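# Clamp the print's long edge between two magnetic bars

## Task

Pinch one of the print's long edges between two wooden bars so their magnets join, with the bars covering that edge from end to end, and leave it that way without the robot holding anything.

## Robot and tools

ROBOT. Two UR-type arms, left_arm and right_arm, each ending in a sixteen-motor four-finger hand (three fingers plus thumb). right_arm has a right hand; left_arm has its mirror image, a left hand. A camera stand sits behind the arms. Cameras: cam_high, cam_low, cam_left_wrist, cam_right_wrist, each 672x504.

SCENE FRAME. Origin at table-top height, halfway between the nominal arm bases; +x points out over the table, +z up, and left_arm is on the +y side (camera left/right need not match). Calibrated bases: left_arm at (+0.054, +0.359, 0) m, right_arm at (+0.036, -0.389, 0) m. Reported positions (metres), quaternions (wxyz) and velocities are all in this frame and may be off by a few centimetres.

HAND POINT AXES (right hand): +z runs along straight fingers toward the tips, +x crosses the palm away from the thumb, +y points out of the palm face (face at y = -0.062). Straight fingertips sit near (y -0.076, z +0.112); knuckle hinges at z = -0.017. On the left hand +x points toward the thumb instead. A rigid mast near the wrist on the palm side can strike objects.

THE 48-NUMBER ROW. Every command row is one flat list of 48 numbers, each in [-1, 1], covering both arms even if one stays still: left_arm dx, dy, dz, rx, ry, rz; then left hand index_mcp, index_abd, index_pip, index_dip, middle_mcp, middle_abd, middle_pip, middle_dip, ring_mcp, ring_abd, ring_pip, ring_dip, thumb_cmc, thumb_axl, thumb_mcp, thumb_ipl; then left current_limit, speed; then the same 24 for right_arm.
- dx..rz are offsets, not poses: measured along scene axes from the arm's Hand target at the moment the action or move begins. 1.0 equals 0.6 m for dx, dy, dz and 180 degrees for the rotation vector rx, ry, rz, which turns about the Hand target position. All rows in one action share that starting point. Sending six zeros re-commands the current Hand target; repeating a nonzero offset moves further.
- The sixteen motor numbers are absolute hinge goals, scaled linearly between each hinge's two stops; toward -1 bends or curls. A 0 is a real goal, so to keep a hand unchanged resend its hand_goal, hand_current_limit and hand_speed. Open hand: +0.75, +0.00, +0.58, +0.70 for each of index, middle, ring, then thumb +0.71, +0.68, +0.23, +0.17.
- current_limit maps -1..+1 to 0..550 mA (floor 11 mA); speed sets hinge rate to (speed+1)/2 of 8.5 rad/s. Start values: +0.4 and -0.6. Values stay until changed.

TOOLS.
- execute_actions(actions, cameras): actions is a list of actions; each action is a table of up to 15 rows at 1/30 s each (0.5 s total); a short table repeats its final row. Images come back only for an empty list or when cameras names them (["all"], [] or names).
- move(target, speed, blend, stop_force, zero, blocking, cameras): target is one 48-number row or up to 15 rows, every row's offsets counted from the same Hand targets. Straight-line paths, ending together, capped at 10 s. speed in m/s, 0.002 to 3.6, default 0.25 (turns up to twice that in rad/s). blend in m rounds corners in a list; 0 stops at each. stop_force in N, 3 to 120, ends an arm's path when its wrist sensor feels that much push against the motion; not reliable while the hand rotates, can't be combined with blocking=false, and leaves some residual press. zero (default true) re-zeroes the sensor first. blocking=false returns after about 0.5 s while the move continues. Result adds a move: line, e.g. done, off_target, moving, held or fault, plus limits=paced (pose clipped) or limits=held (steps withheld).
- wait(seconds 0 to 10), stop() to brake a running move, zoom_image(camera, region [x0,y0,x1,y1], at most 504 px each way), zero_wrist_force(arm), read_manual (licence text only), finished_scene (final, irreversible).

RESULT LINES. Per arm: end_effector_position, end_effector_quat_wxyz, velocities (omitted when joints read within noise), Hand target (the last commanded pose after clipping; next offsets start here, and the hand often rests a bit short of it). Hand: hand_goal, hand_measured, hand_current_ma, hand_state (moving, goal, blocked, overload), hand_current_limit, hand_speed. Wrist force/torque in the end effector's own axes, plus the peak since last shown. Joint torques include the arm's weight. MOTOR HOT and fault lines may appear.

CAUTIONS.
- Orientation commands are clipped to 32 degrees from the measured orientation each step; large turns need several steps.
- Arms are stiff: aiming even slightly beyond a firm contact, or fast impacts, can trigger a torque fault (wrist joints 26 N m, others 139 N m) or a force fault near 150 N; either stops the arm for 10 s. Move slowly near the bars, print and table.
- Don't let the arms or hands touch each other; keep paths away from each arm's own base.
- A finger motor at 495 mA or more for 5 s shuts off for 10 s; don't squeeze hard for long.
- Nothing may fall or be left off the table; don't release parts while they move. Bars and print must stay clamped after the hands let go.

Each tool is called after ">>>" as name(argument=value, ...) on one line, values as JSON.

## Session

>>> execute_actions(actions=[])

Scene clock: 0.00 s.
left_arm: end_effector_position=(+0.7370, -0.0940, +0.1816) hand_goal=(+0.754, +0.000, +0.576, +0.696, +0.754, +0.000, +0.576, +0.696, +0.754, +0.000, +0.576, +0.696, +0.714, +0.678, +0.226, +0.168) hand_measured=(+0.754, +0.000, +0.576, +0.696, +0.754, +0.000, +0.576, +0.696, +0.754, +0.000, +0.576, +0.696, +0.714, +0.678, +0.226, +0.168) hand_current_ma=(+0, +0, +0, +0, +0, +0, +0, +0, +0, +0, +0, +0, +0, +0, +0, +0) hand_state=(goal, goal, goal, goal, goal, goal, goal, goal, goal, goal, goal, goal, goal, goal, goal, goal) hand_current_limit=0.40 hand_speed=-0.60 end_effector_quat_wxyz=(+0.330, +0.611, -0.609, +0.383) | right_arm: end_effector_position=(+0.3504, -0.2142, +0.2008) hand_goal=(+0.754, +0.000, +0.576, +0.696, +0.754, +0.000, +0.576, +0.696, +0.754, +0.000, +0.576, +0.696, +0.714, +0.678, +0.226, +0.168) hand_measured=(+0.754, +0.000, +0.576, +0.696, +0.754, +0.000, +0.576, +0.696, +0.754, +0.000, +0.576, +0.696, +0.714, +0.678, +0.226, +0.168) hand_current_ma=(+0, +0, +0, +0, +0, +0, +0, +0, +0, +0, +0, +0, +0, +0, +0, +0) hand_state=(goal, goal, goal, goal, goal, goal, goal, goal, goal, goal, goal, goal, goal, goal, goal, goal) hand_current_limit=0.40 hand_speed=-0.60 end_effector_quat_wxyz=(-0.092, -0.091, +0.986, -0.109)
Joint positions: left_arm=[2.959 -2.484 -1.128 -0.742 0.549 -3.484] | right_arm=[0.018 -1.869 2.151 -1.68 -1.8 -1.707]
Joint velocities: within noise
Joint torques (N m): no reading
Wrist force (N): no reading
Wrist torque (N m): no reading
Wrist force, peak (N): no reading
Hand target: left_arm +0.7370, -0.0940, +0.1816; +0.330, +0.611, -0.609, +0.383 | right_arm +0.3504, -0.2142, +0.2008; -0.092, -0.091, +0.986, -0.109

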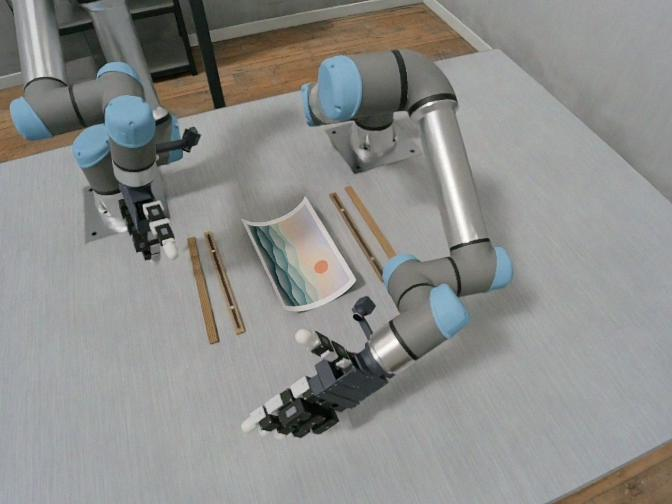

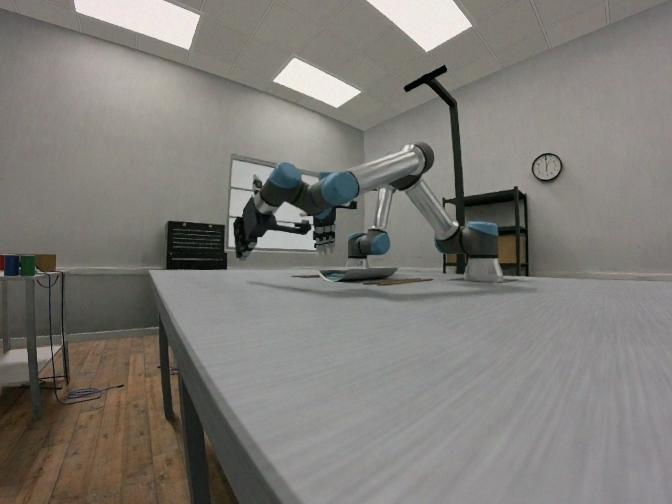

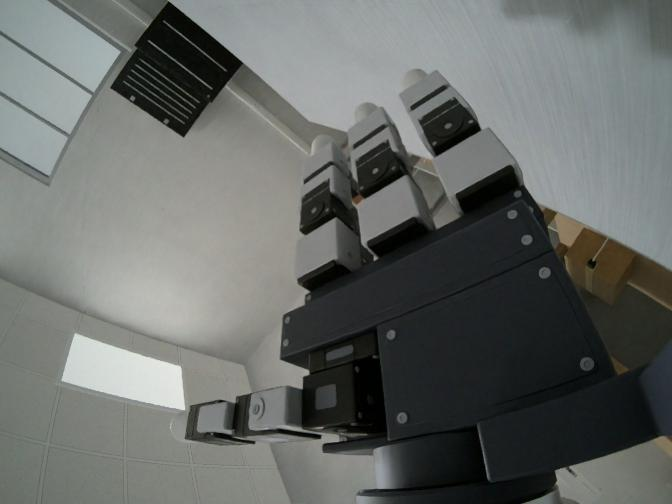

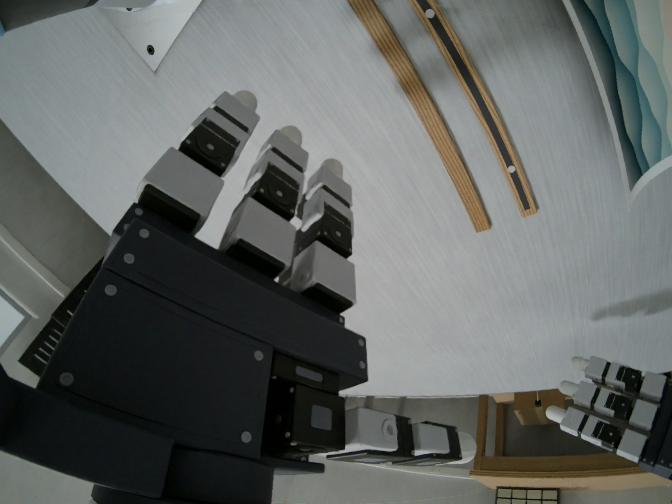

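>>> zoom_image(camera="cam_high", region=[160, 170, 420, 360])

>>> zoom_image(camera="cam_right_wrist", region=[320, 0, 672, 264])

>>> zoom_image(camera="cam_low", region=[220, 220, 540, 320])

Scaled by 1.938 from the camera's 672x504 image, which has a finer 960x720 frame.

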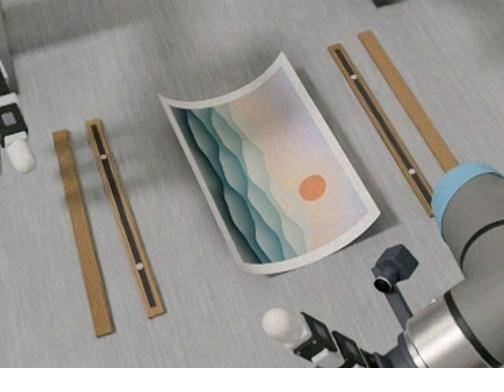

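Scaled by 1.432 from the camera's 672x504 image, which has a finer 960x720 frame.

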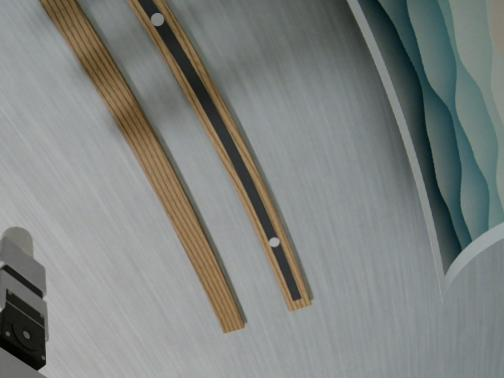

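Scaled by 1.575 from the camera's 672x504 image, which has a finer 960x720 frame.

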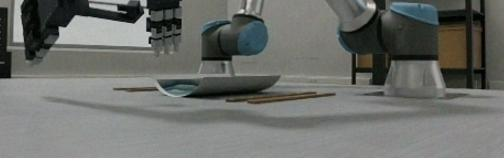

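>>> move(target=[[-0.195,0.323,0.364,0,0,0,0.754,0,0.576,0.696,0.754,0,0.576,0.696,0.754,0,0.576,0.696,0.714,0.678,0.226,0.168,0.4,-0.6,0,0,0,0,0,0,0.754,0,0.576,0.696,0.754,0,0.576,0.696,0.754,0,0.576,0.696,0.714,0.678,0.226,0.168,0.4,-0.6],[-0.228,0.623,0.364,0.2817,-0.2426,-0.449,0.754,0,0.576,0.696,0.754,0,0.576,0.696,0.754,0,0.576,0.696,0.714,0.678,0.226,0.168,0.4,-0.6,0,0,0,0,0,0,0.754,0,0.576,0.696,0.754,0,0.576,0.696,0.754,0,0.576,0.696,0.714,0.678,0.226,0.168,0.4,-0.6]], blend=0.05, speed=0.3, cameras=["all"])

Scene clock: 19.57 s.
left_arm: end_effector_position=(+0.6002, +0.2798, +0.4000) hand_goal=(+0.754, +0.000, +0.576, +0.696, +0.754, +0.000, +0.576, +0.696, +0.754, +0.000, +0.576, +0.696, +0.714, +0.678, +0.226, +0.168) hand_measured=(+0.752, +0.000, +0.576, +0.696, +0.752, -0.002, +0.576, +0.696, +0.752, -0.002, +0.576, +0.696, +0.714, +0.678, +0.224, +0.168) hand_current_ma=(-2, -1, +1, +0, -2, -2, +1, +0, -2, -1, +1, +0, +0, -1, -5, -1) hand_state=(goal, goal, goal, goal, goal, goal, goal, goal, goal, goal, goal, goal, goal, goal, goal, goal) hand_current_limit=0.40 hand_speed=-0.60 end_effector_quat_wxyz=(+0.000, -0.001, +1.000, +0.000) | right_arm: end_effector_position=(+0.3504, -0.2142, +0.2008) hand_goal=(+0.754, +0.000, +0.576, +0.696, +0.754, +0.000, +0.576, +0.696, +0.754, +0.000, +0.576, +0.696, +0.714, +0.678, +0.226, +0.168) hand_measured=(+0.752, +0.000, +0.576, +0.696, +0.754, +0.000, +0.576, +0.696, +0.754, +0.000, +0.576, +0.696, +0.714, +0.678, +0.224, +0.168) hand_current_ma=(-2, +0, +1, +0, -2, +0, +1, +0, -2, +0, +1, +0, +0, -2, -6, -1) hand_state=(goal, goal, goal, goal, goal, goal, goal, goal, goal, goal, goal, goal, goal, goal, goal, goal) hand_current_limit=0.40 hand_speed=-0.60 end_effector_quat_wxyz=(-0.092, -0.091, +0.986, -0.109)
Joint positions: left_arm=[3.042 -1.781 -1.229 -1.702 1.572 -1.626] | right_arm=[0.018 -1.869 2.151 -1.68 -1.8 -1.707]
Joint torques (N m): left_arm=[-9.01 38.74 15.51 3.64 1.4 1.84] | right_arm=[-0.18 -9.01 -22.71 -2.44 -0.89 0.31]
Wrist force (N): left_arm=[0.3 -0.4 0.7] | right_arm=[0.2 -0.1 0.1]
Wrist torque (N m): left_arm=[-0.04 0.02 0.00] | right_arm=[-0.03 -0.02 0.01]
Wrist force, peak (N): left_arm=[1.1 0.3 -0.6] | right_arm=[0.1 -0.2 0.4]
Hand target: left_arm +0.6002, +0.2798, +0.4000; +0.000, -0.001, +1.000, +0.000 | right_arm +0.3504, -0.2142, +0.2008; -0.092, -0.091, +0.986, -0.109
Off the commanded pose: left_arm 0.000 m, 0 deg | right_arm 0.000 m, 0 deg.
move: done

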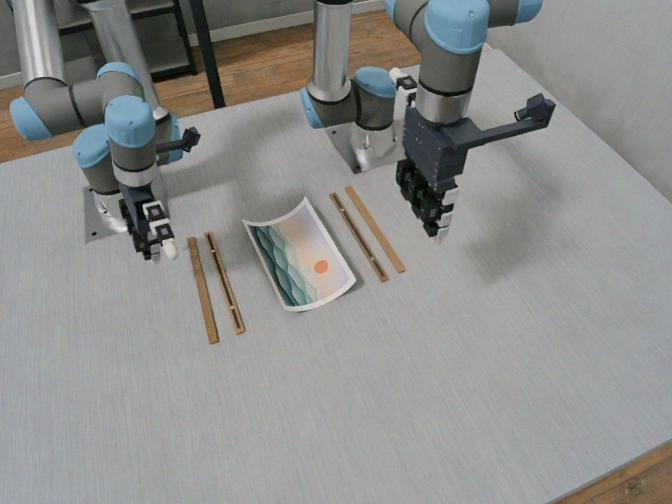

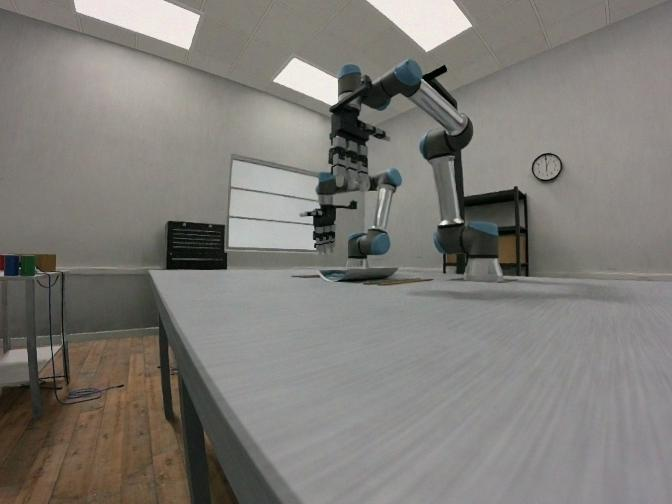

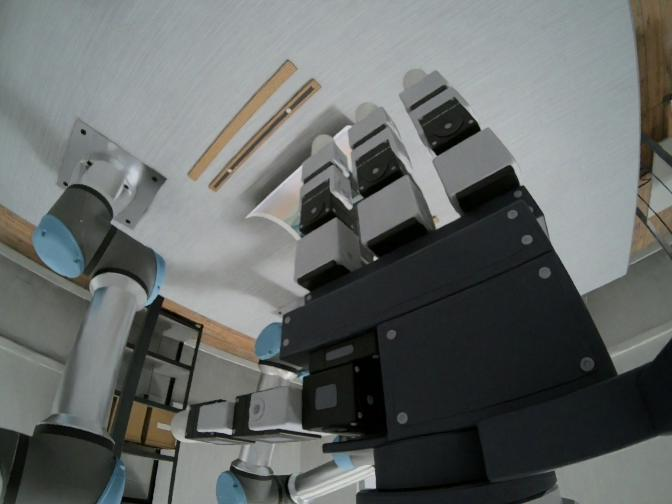

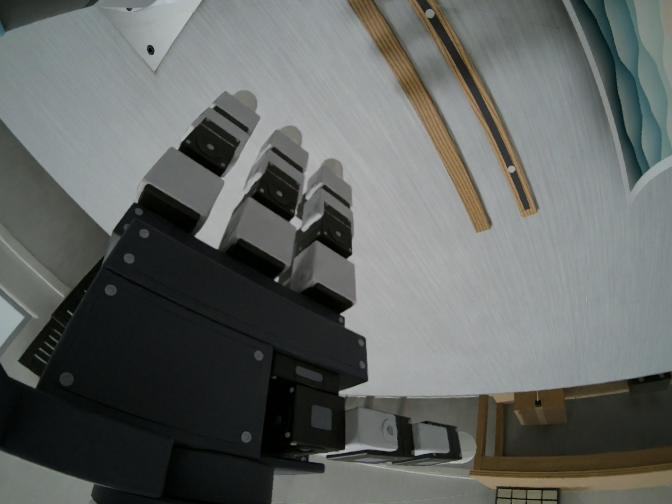

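>>> zoom_image(camera="cam_low", region=[280, 240, 450, 300])

>>> zoom_image(camera="cam_high", region=[70, 170, 420, 360])

>>> zoom_image(camera="cam_left_wrist", region=[160, 40, 480, 280])

Scaled by 2.965 from the camera's 672x504 image, which has a finer 960x720 frame.

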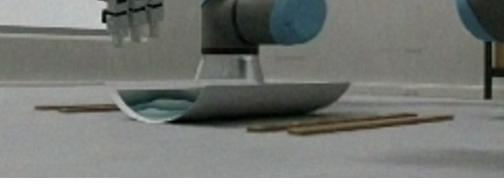

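Scaled by 1.440 from the camera's 672x504 image, which has a finer 960x720 frame.

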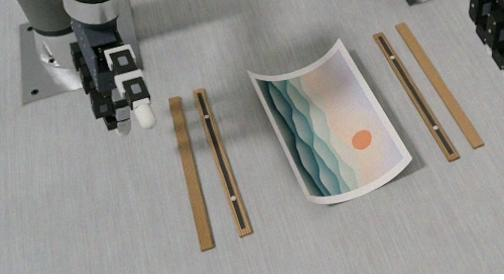

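Scaled by 1.575 from the camera's 672x504 image, which has a finer 960x720 frame.

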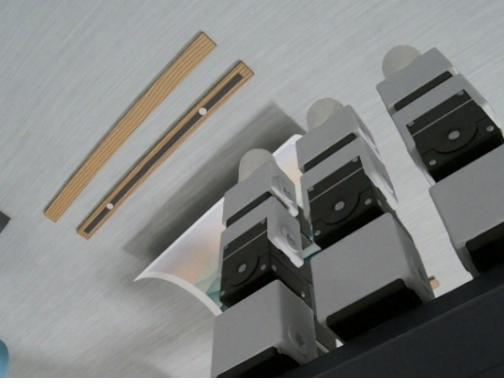

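>>> zoom_image(camera="cam_high", region=[380, 50, 570, 260])

>>> zoom_image(camera="cam_high", region=[60, 110, 230, 280])

Scaled by 2.400 from the camera's 672x504 image, which has a finer 960x720 frame.

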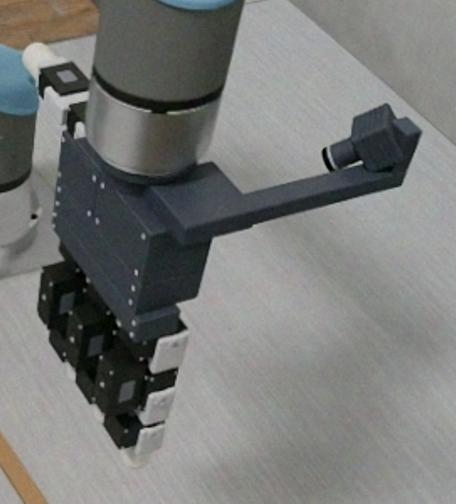

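Scaled by 2.965 from the camera's 672x504 image, which has a finer 960x720 frame.

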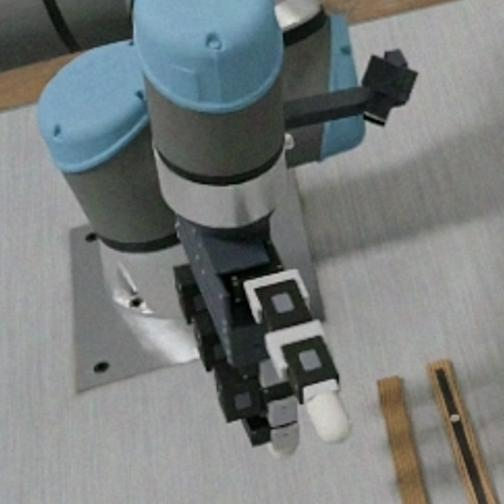

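>>> zoom_image(camera="cam_high", region=[185, 290, 275, 355])

>>> zoom_image(camera="cam_low", region=[350, 265, 450, 295])

>>> zoom_image(camera="cam_right_wrist", region=[440, 120, 560, 240])

Scaled by 5.600 from the camera's 672x504 image, which has a finer 960x720 frame.

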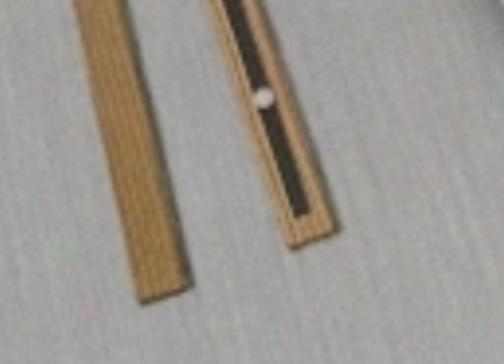

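Scaled by 5.040 from the camera's 672x504 image, which has a finer 960x720 frame.

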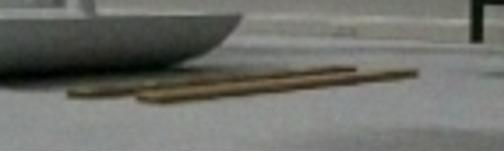

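Scaled by 4.200 from the camera's 672x504 image, which has a finer 960x720 frame.

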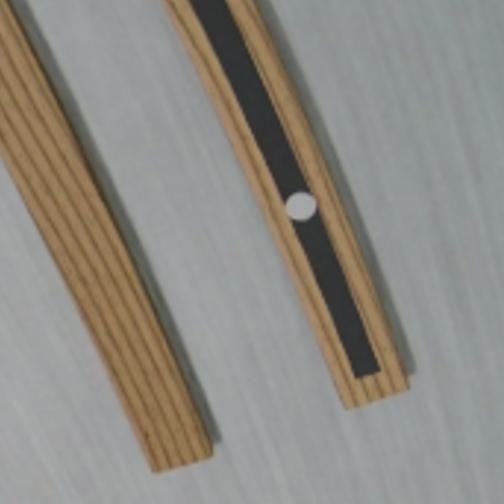

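>>> move(target=[0,0,0,0,0,0,0.754,0,0.576,0.696,0.754,0,0.576,0.696,0.754,0,0.576,0.696,0.714,0.678,0.226,0.168,0.4,-0.6,0.146,0.1095,-0.0313,0.0687,-0.058,-0.0573,0.754,0,0.576,0.696,0.754,0,0.576,0.696,0.754,0,0.576,0.696,0.714,0.678,0.226,0.168,0.4,-0.6], speed=0.2, cameras=["all"])

Scene clock: 43.47 s.
left_arm: end_effector_position=(+0.6002, +0.2798, +0.4000) hand_goal=(+0.754, +0.000, +0.576, +0.696, +0.754, +0.000, +0.576, +0.696, +0.754, +0.000, +0.576, +0.696, +0.714, +0.678, +0.226, +0.168) hand_measured=(+0.752, +0.000, +0.576, +0.696, +0.752, -0.002, +0.576, +0.696, +0.752, -0.002, +0.576, +0.696, +0.714, +0.678, +0.224, +0.168) hand_current_ma=(-2, -1, +1, +0, -2, -2, +1, +0, -2, -1, +1, +0, +0, -1, -5, -1) hand_state=(goal, goal, goal, goal, goal, goal, goal, goal, goal, goal, goal, goal, goal, goal, goal, goal) hand_current_limit=0.40 hand_speed=-0.60 end_effector_quat_wxyz=(+0.000, -0.001, +1.000, +0.000) | right_arm: end_effector_position=(+0.4379, -0.1485, +0.1821) hand_goal=(+0.754, +0.000, +0.576, +0.696, +0.754, +0.000, +0.576, +0.696, +0.754, +0.000, +0.576, +0.696, +0.714, +0.678, +0.226, +0.168) hand_measured=(+0.752, +0.000, +0.576, +0.696, +0.754, +0.000, +0.576, +0.696, +0.754, +0.000, +0.576, +0.696, +0.714, +0.678, +0.224, +0.168) hand_current_ma=(-2, +0, +1, +0, -2, +0, +1, +0, -2, +0, +1, +0, +0, -2, -7, -1) hand_state=(goal, goal, goal, goal, goal, goal, goal, goal, goal, goal, goal, goal, goal, goal, goal, goal) hand_current_limit=0.40 hand_speed=-0.60 end_effector_quat_wxyz=(-0.001, -0.002, +1.000, -0.002)
Joint positions: left_arm=[3.042 -1.781 -1.23 -1.702 1.572 -1.626] | right_arm=[0.05 -1.723 2.172 -2.018 -1.575 -1.513]
Joint torques (N m): left_arm=[-9.14 39.05 15.04 3.75 1.63 1.95] | right_arm=[10.39 -0.97 -9.79 -4.65 2.43 2.37]
Wrist force (N): left_arm=[0.2 -0.4 0.4] | right_arm=[-0.2 0.2 0.2]
Wrist torque (N m): left_arm=[-0.02 0.03 0.00] | right_arm=[0.00 0.04 -0.10]
Wrist force, peak (N): left_arm=[0.5 -0.7 0.9] | right_arm=[-0.6 0.4 0.1]
Hand target: left_arm +0.6002, +0.2798, +0.4000; +0.000, -0.001, +1.000, +0.000 | right_arm +0.4380, -0.1485, +0.1821; -0.001, -0.002, +1.000, -0.002
Off the commanded pose: left_arm 0.000 m, 0 deg | right_arm 0.000 m, 0 deg.
move: done

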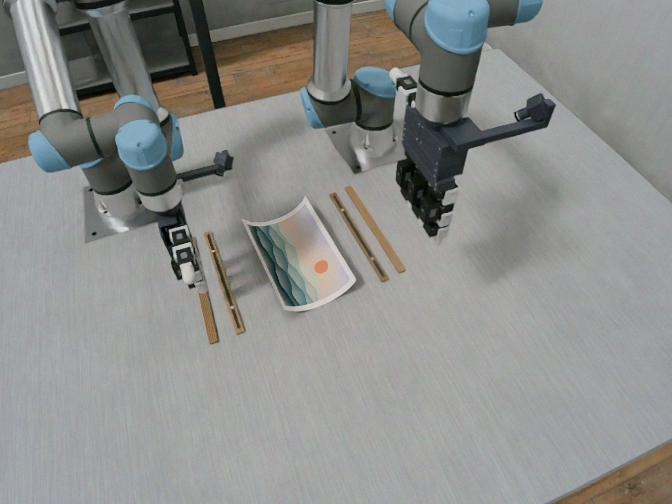

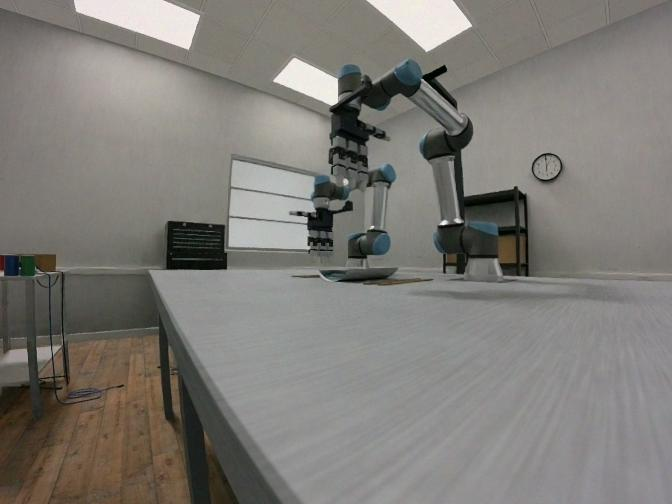

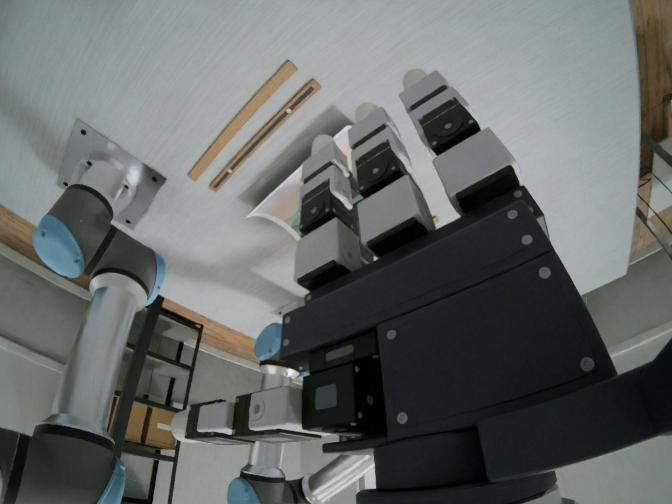

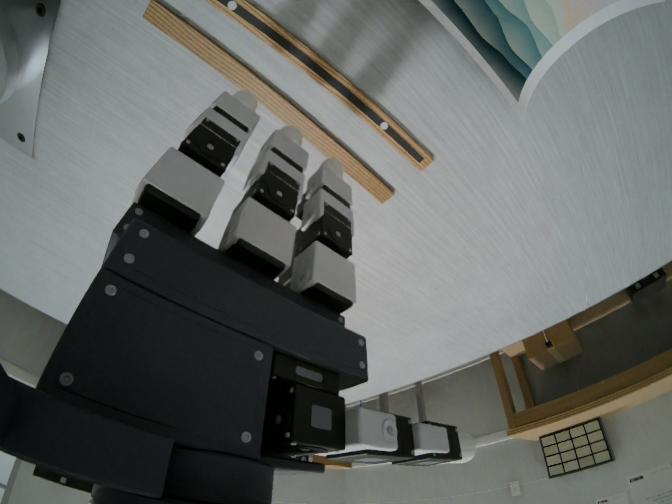

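>>> move(target=[0,0,0,0,0,0,0.754,0,0.576,0.696,0.754,0,0.576,0.696,0.754,0,0.576,0.696,0.714,0.678,0.226,0.168,0.4,-0.6,0,0.0178,-0.0583,0,0,0,0.754,0,0.576,0.696,0.754,0,0.576,0.696,0.754,0,0.576,0.696,0.714,0.678,0.226,0.168,0.4,-0.6], speed=0.15, cameras=["cam_high", "cam_right_wrist"])

>>> zoom_image(camera="cam_right_wrist", region=[150, 0, 530, 280])

>>> zoom_image(camera="cam_high", region=[130, 210, 270, 350])

Scene clock: 46.57 s.
left_arm: end_effector_position=(+0.6002, +0.2798, +0.4000) hand_goal=(+0.754, +0.000, +0.576, +0.696, +0.754, +0.000, +0.576, +0.696, +0.754, +0.000, +0.576, +0.696, +0.714, +0.678, +0.226, +0.168) hand_measured=(+0.752, +0.000, +0.576, +0.696, +0.752, -0.002, +0.576, +0.696, +0.752, -0.002, +0.576, +0.696, +0.714, +0.678, +0.224, +0.168) hand_current_ma=(-2, -1, +1, +0, -2, -2, +1, +0, -2, -1, +1, +0, +0, -1, -5, -1) hand_state=(goal, goal, goal, goal, goal, goal, goal, goal, goal, goal, goal, goal, goal, goal, goal, goal) hand_current_limit=0.40 hand_speed=-0.60 end_effector_quat_wxyz=(+0.000, -0.001, +1.000, +0.000) | right_arm: end_effector_position=(+0.4380, -0.1378, +0.1472) hand_goal=(+0.754, +0.000, +0.576, +0.696, +0.754, +0.000, +0.576, +0.696, +0.754, +0.000, +0.576, +0.696, +0.714, +0.678, +0.226, +0.168) hand_measured=(+0.752, +0.000, +0.576, +0.696, +0.754, +0.000, +0.576, +0.696, +0.754, +0.000, +0.576, +0.696, +0.714, +0.678, +0.224, +0.168) hand_current_ma=(-2, +0, +1, +0, -2, +0, +1, +0, -2, +0, +1, +0, +0, -2, -8, -1) hand_state=(goal, goal, goal, goal, goal, goal, goal, goal, goal, goal, goal, goal, goal, goal, goal, goal) hand_current_limit=0.40 hand_speed=-0.60 end_effector_quat_wxyz=(-0.001, -0.002, +1.000, -0.002)
Joint positions: left_arm=[3.042 -1.781 -1.23 -1.702 1.572 -1.626] | right_arm=[0.077 -1.662 2.222 -2.129 -1.575 -1.486]
Joint torques (N m): left_arm=[-8.67 40.19 15.46 3.59 1.72 1.9] | right_arm=[11.09 -2.11 -7.62 -4.84 2.59 2.27]
Wrist force (N): left_arm=[0.3 -0.5 0.5] | right_arm=[-0.3 0.4 0.1]
Wrist torque (N m): left_arm=[-0.04 0.01 0.02] | right_arm=[0.06 0.05 -0.10]
Wrist force, peak (N): left_arm=[0.4 -0.6 0.8] | right_arm=[-0.4 0.7 0.4]
Hand target: left_arm +0.6002, +0.2798, +0.4000; +0.000, -0.001, +1.000, +0.000 | right_arm +0.4380, -0.1378, +0.1471; -0.001, -0.002, +1.000, -0.002
Off the commanded pose: left_arm 0.000 m, 0 deg | right_arm 0.000 m, 0 deg.
move: done
Images, in order (width x height): cam_high 672x504, cam_right_wrist 672x504.

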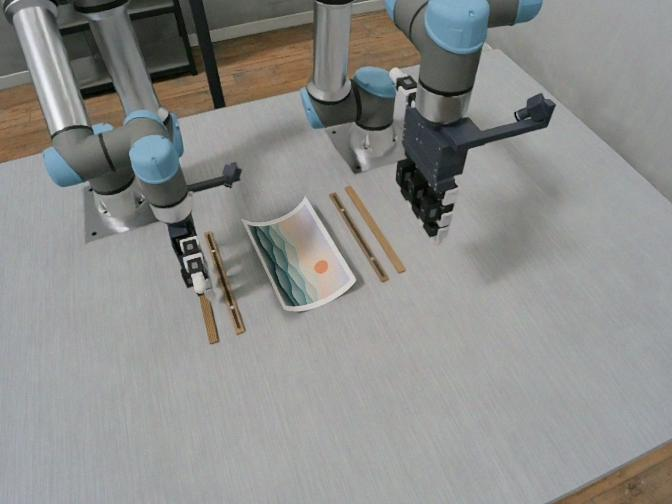

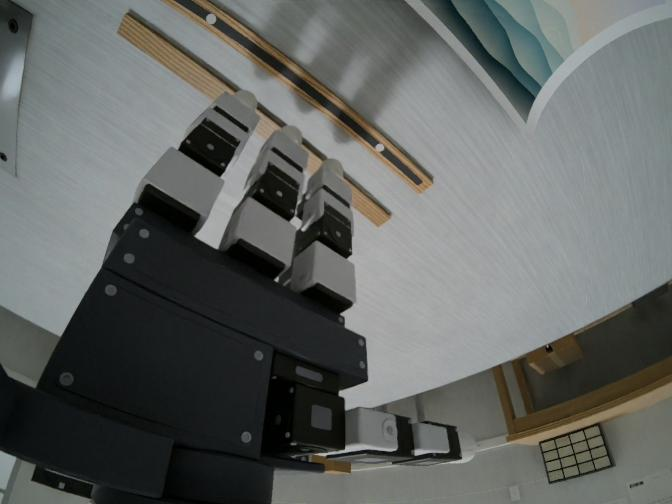

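Scaled by 1.326 from the camera's 672x504 image, which has a finer 960x720 frame.

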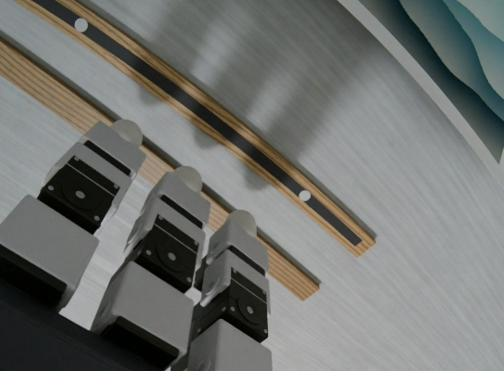

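Scaled by 3.600 from the camera's 672x504 image, which has a finer 960x720 frame.

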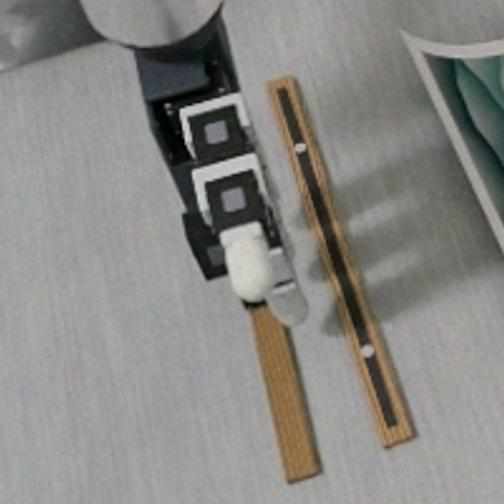

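>>> move(target=[0,0,0,0,0,0,0.754,0,0.576,0.696,0.754,0,0.576,0.696,0.754,0,0.576,0.696,0.714,0.678,0.226,0.168,0.4,-0.6,0,0,-0.0287,0,0,0,0.754,0,0.576,0.696,0.754,0,0.576,0.696,0.754,0,0.576,0.696,0.714,0.678,0.226,0.168,0.4,-0.6], speed=0.06, stop_force=4, cameras=["cam_high", "cam_right_wrist"])

>>> zoom_image(camera="cam_right_wrist", region=[180, 50, 430, 240])

>>> zoom_image(camera="cam_high", region=[170, 260, 260, 350])

Scene clock: 49.83 s.
left_arm: end_effector_position=(+0.6002, +0.2798, +0.4000) hand_goal=(+0.754, +0.000, +0.576, +0.696, +0.754, +0.000, +0.576, +0.696, +0.754, +0.000, +0.576, +0.696, +0.714, +0.678, +0.226, +0.168) hand_measured=(+0.752, +0.000, +0.576, +0.696, +0.752, -0.002, +0.576, +0.696, +0.752, -0.002, +0.576, +0.696, +0.714, +0.678, +0.224, +0.168) hand_current_ma=(-2, -1, +1, +0, -2, -2, +1, +0, -2, -1, +1, +0, +0, -1, -5, -1) hand_state=(goal, goal, goal, goal, goal, goal, goal, goal, goal, goal, goal, goal, goal, goal, goal, goal) hand_current_limit=0.40 hand_speed=-0.60 end_effector_quat_wxyz=(+0.000, -0.001, +1.000, +0.000) | right_arm: end_effector_position=(+0.4380, -0.1378, +0.1299) hand_goal=(+0.754, +0.000, +0.576, +0.696, +0.754, +0.000, +0.576, +0.696, +0.754, +0.000, +0.576, +0.696, +0.714, +0.678, +0.226, +0.168) hand_measured=(+0.752, +0.000, +0.576, +0.696, +0.754, +0.000, +0.576, +0.696, +0.754, +0.000, +0.576, +0.696, +0.714, +0.678, +0.224, +0.168) hand_current_ma=(-2, +0, +1, +0, -2, +0, +1, +0, -2, +0, +1, +0, +0, -2, -8, -1) hand_state=(goal, goal, goal, goal, goal, goal, goal, goal, goal, goal, goal, goal, goal, goal, goal, goal) hand_current_limit=0.40 hand_speed=-0.60 end_effector_quat_wxyz=(-0.001, -0.002, +1.000, -0.002)
Joint positions: left_arm=[3.042 -1.781 -1.23 -1.702 1.572 -1.626] | right_arm=[0.077 -1.634 2.25 -2.185 -1.575 -1.486]
Joint torques (N m): left_arm=[-7.7 39.75 15.74 3.61 1.5 1.83] | right_arm=[6.32 -3.06 -7.16 -4.51 0.67 1.23]
Wrist force (N): left_arm=[0.2 -0.5 0.1] | right_arm=[-0.3 0.6 0.1]
Wrist torque (N m): left_arm=[-0.01 0.02 0.01] | right_arm=[0.08 0.06 -0.08]
Wrist force, peak (N): left_arm=[0.2 -0.8 0.6] | right_arm=[-0.2 0.7 0.1]
Hand target: left_arm +0.6002, +0.2798, +0.4000; +0.000, -0.001, +1.000, +0.000 | right_arm +0.4380, -0.1378, +0.1299; -0.001, -0.002, +1.000, -0.002
Off the commanded pose: left_arm 0.000 m, 0 deg | right_arm 0.000 m, 0 deg.
move: done
Images, in order (width x height): cam_high 672x504, cam_right_wrist 672x504.

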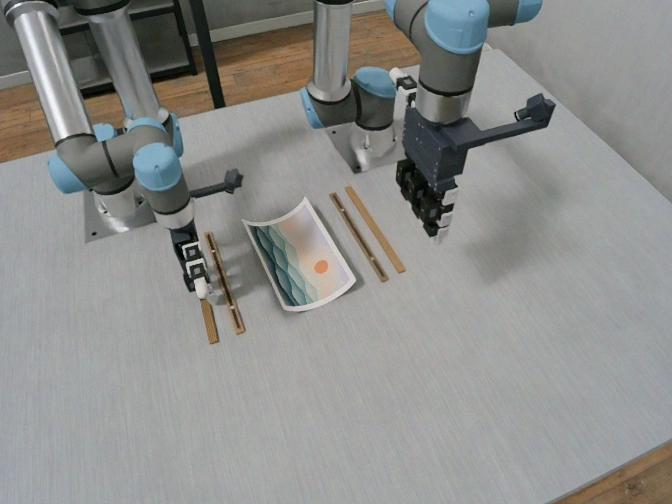

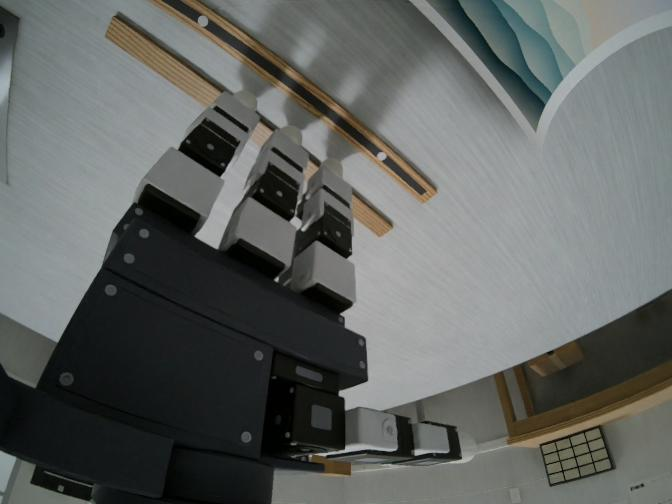

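Scaled by 2.016 from the camera's 672x504 image, which has a finer 960x720 frame.

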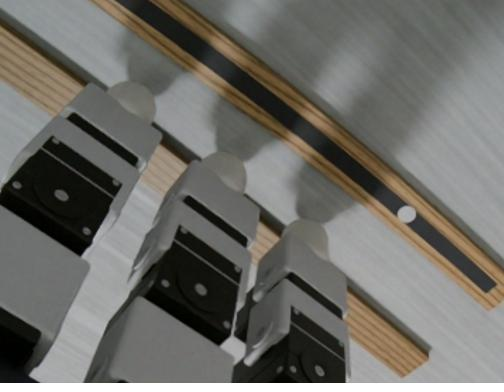

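Scaled by 5.600 from the camera's 672x504 image, which has a finer 960x720 frame.

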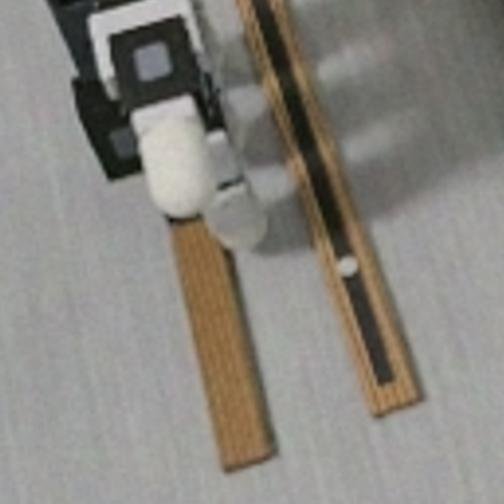

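>>> move(target=[0,0,0,0,0,0,0.754,0,0.576,0.696,0.754,0,0.576,0.696,0.754,0,0.576,0.696,0.714,0.678,0.226,0.168,0.4,-0.6,0,0.005,0,0,0,0,0.754,0,0.576,0.696,0.754,0,0.576,0.696,0.754,0,0.576,0.696,0.714,0.678,0.226,0.168,0.4,-0.6], speed=0.06, cameras=[])

>>> move(target=[0,0,0,0,0,0,0.754,0,0.576,0.696,0.754,0,0.576,0.696,0.754,0,0.576,0.696,0.714,0.678,0.226,0.168,0.4,-0.6,0,0,-0.02,0,0,0,0.754,0,0.576,0.696,0.754,0,0.576,0.696,0.754,0,0.576,0.696,0.714,0.678,0.226,0.168,0.4,-0.6], speed=0.02, stop_force=3, cameras=["cam_high", "cam_right_wrist"])

>>> zoom_image(camera="cam_right_wrist", region=[180, 50, 430, 240])

>>> zoom_image(camera="cam_high", region=[170, 260, 260, 350])

Scene clock: 54.67 s.
left_arm: end_effector_position=(+0.6002, +0.2798, +0.4000) hand_goal=(+0.754, +0.000, +0.576, +0.696, +0.754, +0.000, +0.576, +0.696, +0.754, +0.000, +0.576, +0.696, +0.714, +0.678, +0.226, +0.168) hand_measured=(+0.752, +0.000, +0.576, +0.696, +0.752, -0.002, +0.576, +0.696, +0.752, -0.002, +0.576, +0.696, +0.714, +0.678, +0.224, +0.168) hand_current_ma=(-2, -1, +1, +0, -2, -2, +1, +0, -2, -1, +1, +0, +0, -1, -5, -1) hand_state=(goal, goal, goal, goal, goal, goal, goal, goal, goal, goal, goal, goal, goal, goal, goal, goal) hand_current_limit=0.40 hand_speed=-0.60 end_effector_quat_wxyz=(+0.000, -0.001, +1.000, +0.000) | right_arm: end_effector_position=(+0.4380, -0.1349, +0.1299) hand_goal=(+0.754, +0.000, +0.576, +0.696, +0.754, +0.000, +0.576, +0.696, +0.754, +0.000, +0.576, +0.696, +0.714, +0.678, +0.226, +0.168) hand_measured=(+0.752, +0.000, +0.576, +0.696, +0.754, +0.000, +0.576, +0.696, +0.754, +0.000, +0.576, +0.696, +0.714, +0.678, +0.224, +0.168) hand_current_ma=(-2, +0, +1, +0, -2, +0, +1, +0, -2, +0, +1, +0, +0, -2, -8, -1) hand_state=(goal, goal, goal, goal, goal, goal, goal, goal, goal, goal, goal, goal, goal, goal, goal, goal) hand_current_limit=0.40 hand_speed=-0.60 end_effector_quat_wxyz=(-0.001, -0.002, +1.000, -0.002)
Joint positions: left_arm=[3.042 -1.781 -1.23 -1.702 1.572 -1.626] | right_arm=[0.085 -1.631 2.247 -2.185 -1.575 -1.479]
Joint torques (N m): left_arm=[-8.12 38.55 14.99 3.66 1.76 2.04] | right_arm=[10.31 -4.57 -31.12 -4.61 1.71 2.26]
Wrist force (N): left_arm=[0.2 -0.6 0.4] | right_arm=[-0.3 0.3 0.0]
Wrist torque (N m): left_arm=[-0.04 0.03 0.00] | right_arm=[0.05 0.06 -0.09]
Wrist force, peak (N): left_arm=[0.3 -0.7 0.7] | right_arm=[-0.2 0.7 0.0]
Hand target: left_arm +0.6002, +0.2798, +0.4000; +0.000, -0.001, +1.000, +0.000 | right_arm +0.4380, -0.1348, +0.1299; -0.001, -0.002, +1.000, -0.002
Off the commanded pose: left_arm 0.000 m, 0 deg | right_arm 0.000 m, 0 deg.
move: done
No camera images: "cameras" was empty.

Scene clock: 56.33 s.
left_arm: end_effector_position=(+0.6002, +0.2798, +0.4000) hand_goal=(+0.754, +0.000, +0.576, +0.696, +0.754, +0.000, +0.576, +0.696, +0.754, +0.000, +0.576, +0.696, +0.714, +0.678, +0.226, +0.168) hand_measured=(+0.752, +0.000, +0.576, +0.696, +0.752, -0.002, +0.576, +0.696, +0.752, -0.002, +0.576, +0.696, +0.714, +0.678, +0.224, +0.168) hand_current_ma=(-2, -1, +1, +0, -2, -2, +1, +0, -2, -1, +1, +0, +0, -1, -5, -1) hand_state=(goal, goal, goal, goal, goal, goal, goal, goal, goal, goal, goal, goal, goal, goal, goal, goal) hand_current_limit=0.40 hand_speed=-0.60 end_effector_quat_wxyz=(+0.000, -0.001, +1.000, +0.000) | right_arm: end_effector_position=(+0.4380, -0.1348, +0.1223) hand_goal=(+0.754, +0.000, +0.576, +0.696, +0.754, +0.000, +0.576, +0.696, +0.754, +0.000, +0.576, +0.696, +0.714, +0.678, +0.226, +0.168) hand_measured=(+0.754, +0.000, +0.576, +0.696, +0.754, +0.000, +0.576, +0.696, +0.754, +0.000, +0.576, +0.696, +0.714, +0.678, +0.224, +0.168) hand_current_ma=(-2, +0, +1, +0, -2, +0, +1, +0, -2, +0, +1, +0, +0, -2, -8, -1) hand_state=(goal, goal, goal, goal, goal, goal, goal, goal, goal, goal, goal, goal, goal, goal, goal, goal) hand_current_limit=0.40 hand_speed=-0.60 end_effector_quat_wxyz=(-0.001, -0.002, +1.000, -0.002)
Joint positions: left_arm=[3.042 -1.781 -1.23 -1.702 1.572 -1.626] | right_arm=[0.085 -1.617 2.258 -2.21 -1.575 -1.478]
Joint torques (N m): left_arm=[-6.89 38.45 15.12 3.73 1.6 1.91] | right_arm=[10.2 -27.68 -29.94 -0.43 1.81 2.35]
Wrist force (N): left_arm=[0.3 -0.5 0.4] | right_arm=[-0.1 0.4 -3.1]
Wrist torque (N m): left_arm=[-0.02 0.01 0.01] | right_arm=[0.31 -0.01 -0.07]
Wrist force, peak (N): left_arm=[-0.2 -0.8 0.5] | right_arm=[0.7 -0.3 -26.2]
Hand target: left_arm +0.6002, +0.2798, +0.4000; +0.000, -0.001, +1.000, +0.000 | right_arm +0.4380, -0.1348, +0.1223; -0.001, -0.002, +1.000, -0.002 (not the last commanded pose)
Off the commanded pose: left_arm 0.000 m, 0 deg | right_arm 0.004 m, 0 deg.
move: contact (right_arm)
Images, in order (width x height): cam_high 672x504, cam_right_wrist 672x504.

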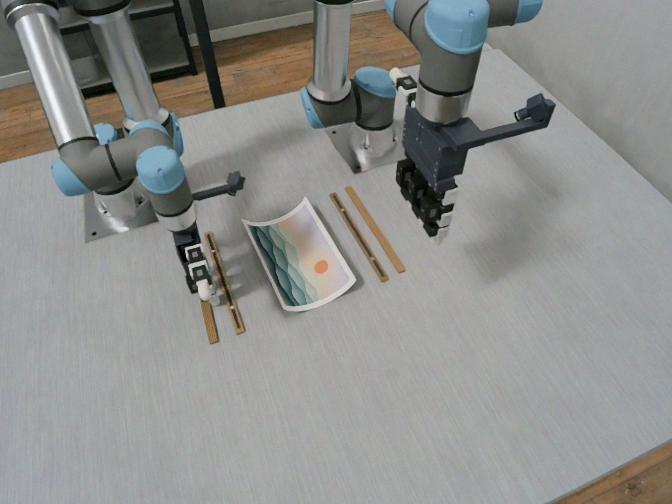

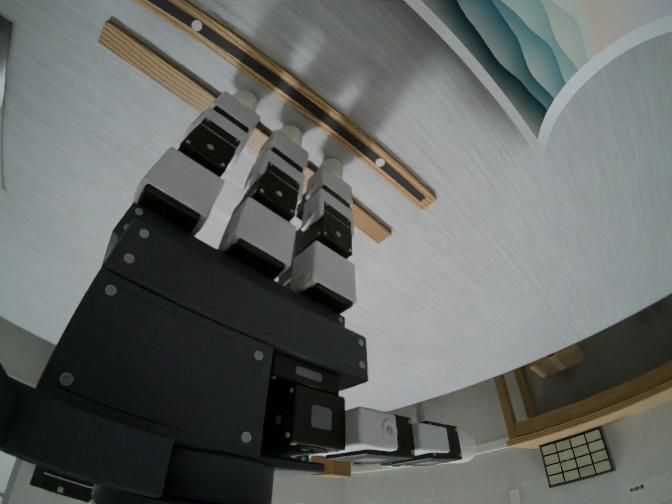

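Scaled by 2.016 from the camera's 672x504 image, which has a finer 960x720 frame.

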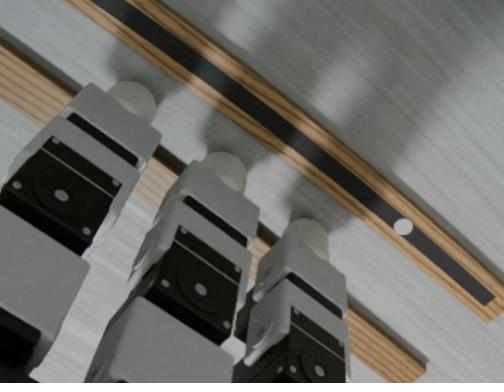

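Scaled by 5.600 from the camera's 672x504 image, which has a finer 960x720 frame.

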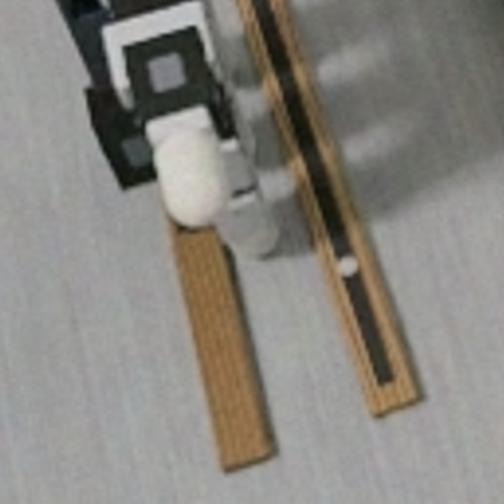

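>>> move(target=[[0,0,0,0,0,0,0.754,0,0.576,0.696,0.754,0,0.576,0.696,0.754,0,0.576,0.696,0.714,0.678,0.226,0.168,0.4,-0.6,0,0,0.0018,0,0,0,0.754,0,0.576,0.696,0.754,0,0.576,0.696,0.754,0,0.576,0.696,0.714,0.678,0.226,0.168,0.4,-0.6],[0,0,0,0,0,0,0.754,0,0.576,0.696,0.754,0,0.576,0.696,0.754,0,0.576,0.696,0.714,0.678,0.226,0.168,0.4,-0.6,0.0014,0.125,0.0018,0,0,0.0278,0.754,0,0.576,0.696,0.754,0,0.576,0.696,0.754,0,0.576,0.696,0.714,0.678,0.226,0.168,0.4,-0.6]], speed=0.05, cameras=["cam_high", "cam_left_wrist", "cam_right_wrist"])

>>> zoom_image(camera="cam_right_wrist", region=[180, 0, 560, 280])

>>> zoom_image(camera="cam_high", region=[170, 190, 370, 350])

Scene clock: 62.07 s.
left_arm: end_effector_position=(+0.6002, +0.2798, +0.4000) hand_goal=(+0.754, +0.000, +0.576, +0.696, +0.754, +0.000, +0.576, +0.696, +0.754, +0.000, +0.576, +0.696, +0.714, +0.678, +0.226, +0.168) hand_measured=(+0.752, +0.000, +0.576, +0.696, +0.752, -0.002, +0.576, +0.696, +0.752, -0.002, +0.576, +0.696, +0.714, +0.678, +0.224, +0.168) hand_current_ma=(-2, -1, +1, +0, -2, -2, +1, +0, -2, -1, +1, +0, +0, -1, -5, -1) hand_state=(goal, goal, goal, goal, goal, goal, goal, goal, goal, goal, goal, goal, goal, goal, goal, goal) hand_current_limit=0.40 hand_speed=-0.60 end_effector_quat_wxyz=(+0.000, -0.001, +1.000, +0.000) | right_arm: end_effector_position=(+0.4388, -0.0599, +0.1234) hand_goal=(+0.754, +0.000, +0.576, +0.696, +0.754, +0.000, +0.576, +0.696, +0.754, +0.000, +0.576, +0.696, +0.714, +0.678, +0.226, +0.168) hand_measured=(+0.754, +0.000, +0.576, +0.696, +0.754, +0.000, +0.576, +0.696, +0.754, +0.000, +0.576, +0.696, +0.714, +0.678, +0.224, +0.168) hand_current_ma=(-2, +0, +1, +0, -2, +0, +1, +0, -1, +0, +1, +0, +0, -2, -8, -1) hand_state=(goal, goal, goal, goal, goal, goal, goal, goal, goal, goal, goal, goal, goal, goal, goal, goal) hand_current_limit=0.40 hand_speed=-0.60 end_effector_quat_wxyz=(-0.001, -0.045, +0.999, -0.002)
Joint positions: left_arm=[3.042 -1.781 -1.23 -1.702 1.572 -1.626] | right_arm=[0.255 -1.516 2.153 -2.205 -1.574 -1.396]
Joint torques (N m): left_arm=[-6.53 38.23 16.58 3.83 1.57 1.44] | right_arm=[9.96 -9.36 -30.36 -0.53 0.27 1.9]
Wrist force (N): left_arm=[0.2 -0.6 0.3] | right_arm=[-0.1 0.5 0.3]
Wrist torque (N m): left_arm=[-0.04 0.02 0.01] | right_arm=[0.08 0.04 -0.06]
Wrist force, peak (N): left_arm=[0.4 -0.8 0.7] | right_arm=[-0.1 0.4 -3.4]
Hand target: left_arm +0.6002, +0.2798, +0.4000; +0.000, -0.001, +1.000, +0.000 | right_arm +0.4388, -0.0598, +0.1233; -0.001, -0.045, +0.999, -0.002
Off the commanded pose: left_arm 0.000 m, 0 deg | right_arm 0.000 m, 0 deg.
move: done
Images, in order (width x height): cam_high 672x504, cam_left_wrist 672x504, cam_right_wrist 672x504.

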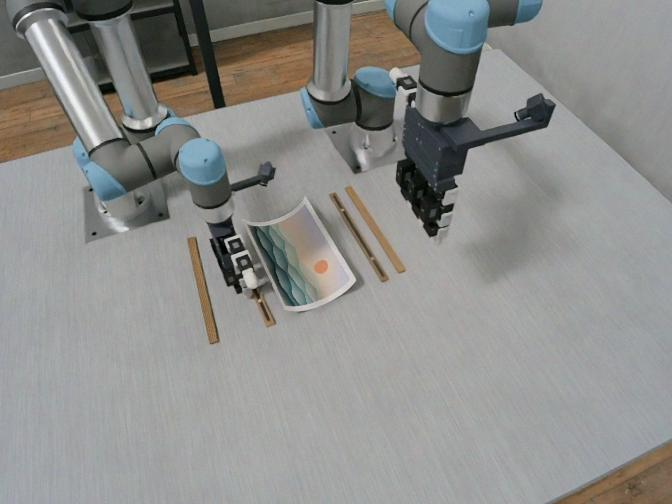

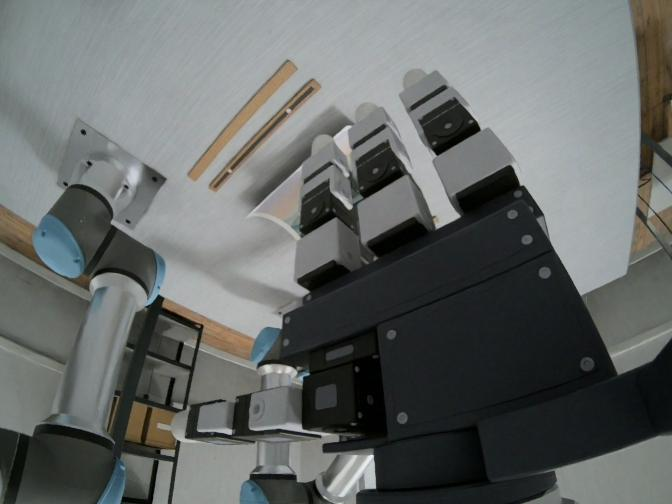

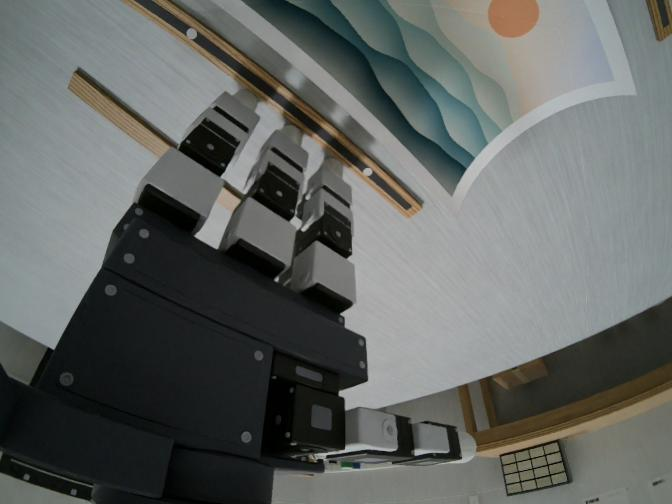

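Scaled by 1.326 from the camera's 672x504 image, which has a finer 960x720 frame.

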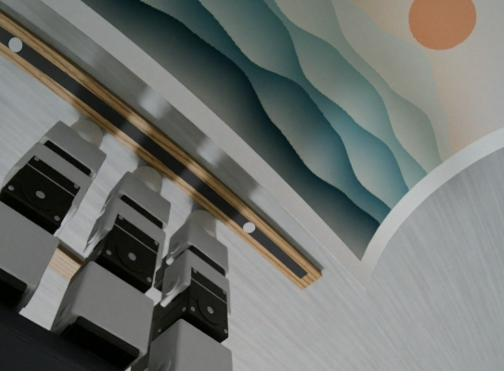

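Scaled by 2.520 from the camera's 672x504 image, which has a finer 960x720 frame.

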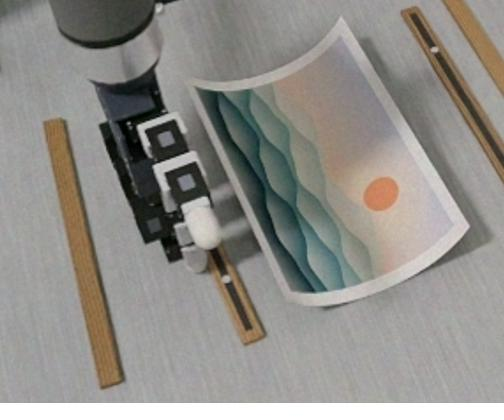

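>>> zoom_image(camera="cam_right_wrist", region=[220, 70, 380, 190])

>>> zoom_image(camera="cam_right_wrist", region=[120, 0, 280, 120])

Scaled by 3.150 from the camera's 672x504 image, which has a finer 960x720 frame.

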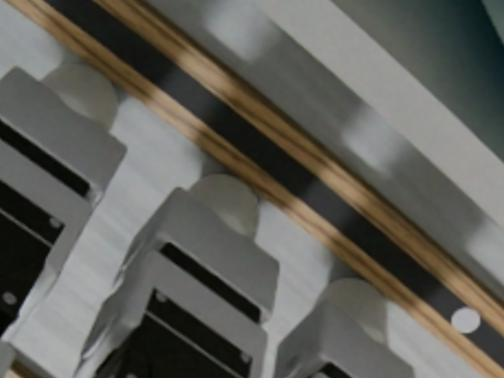

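Scaled by 3.150 from the camera's 672x504 image, which has a finer 960x720 frame.

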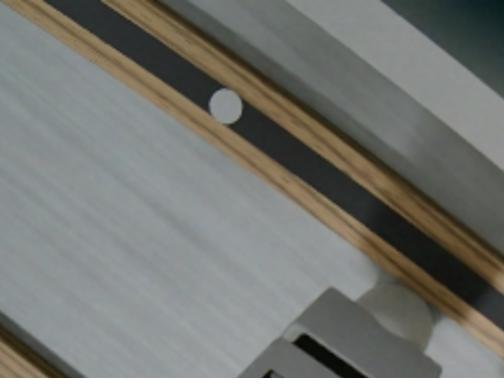

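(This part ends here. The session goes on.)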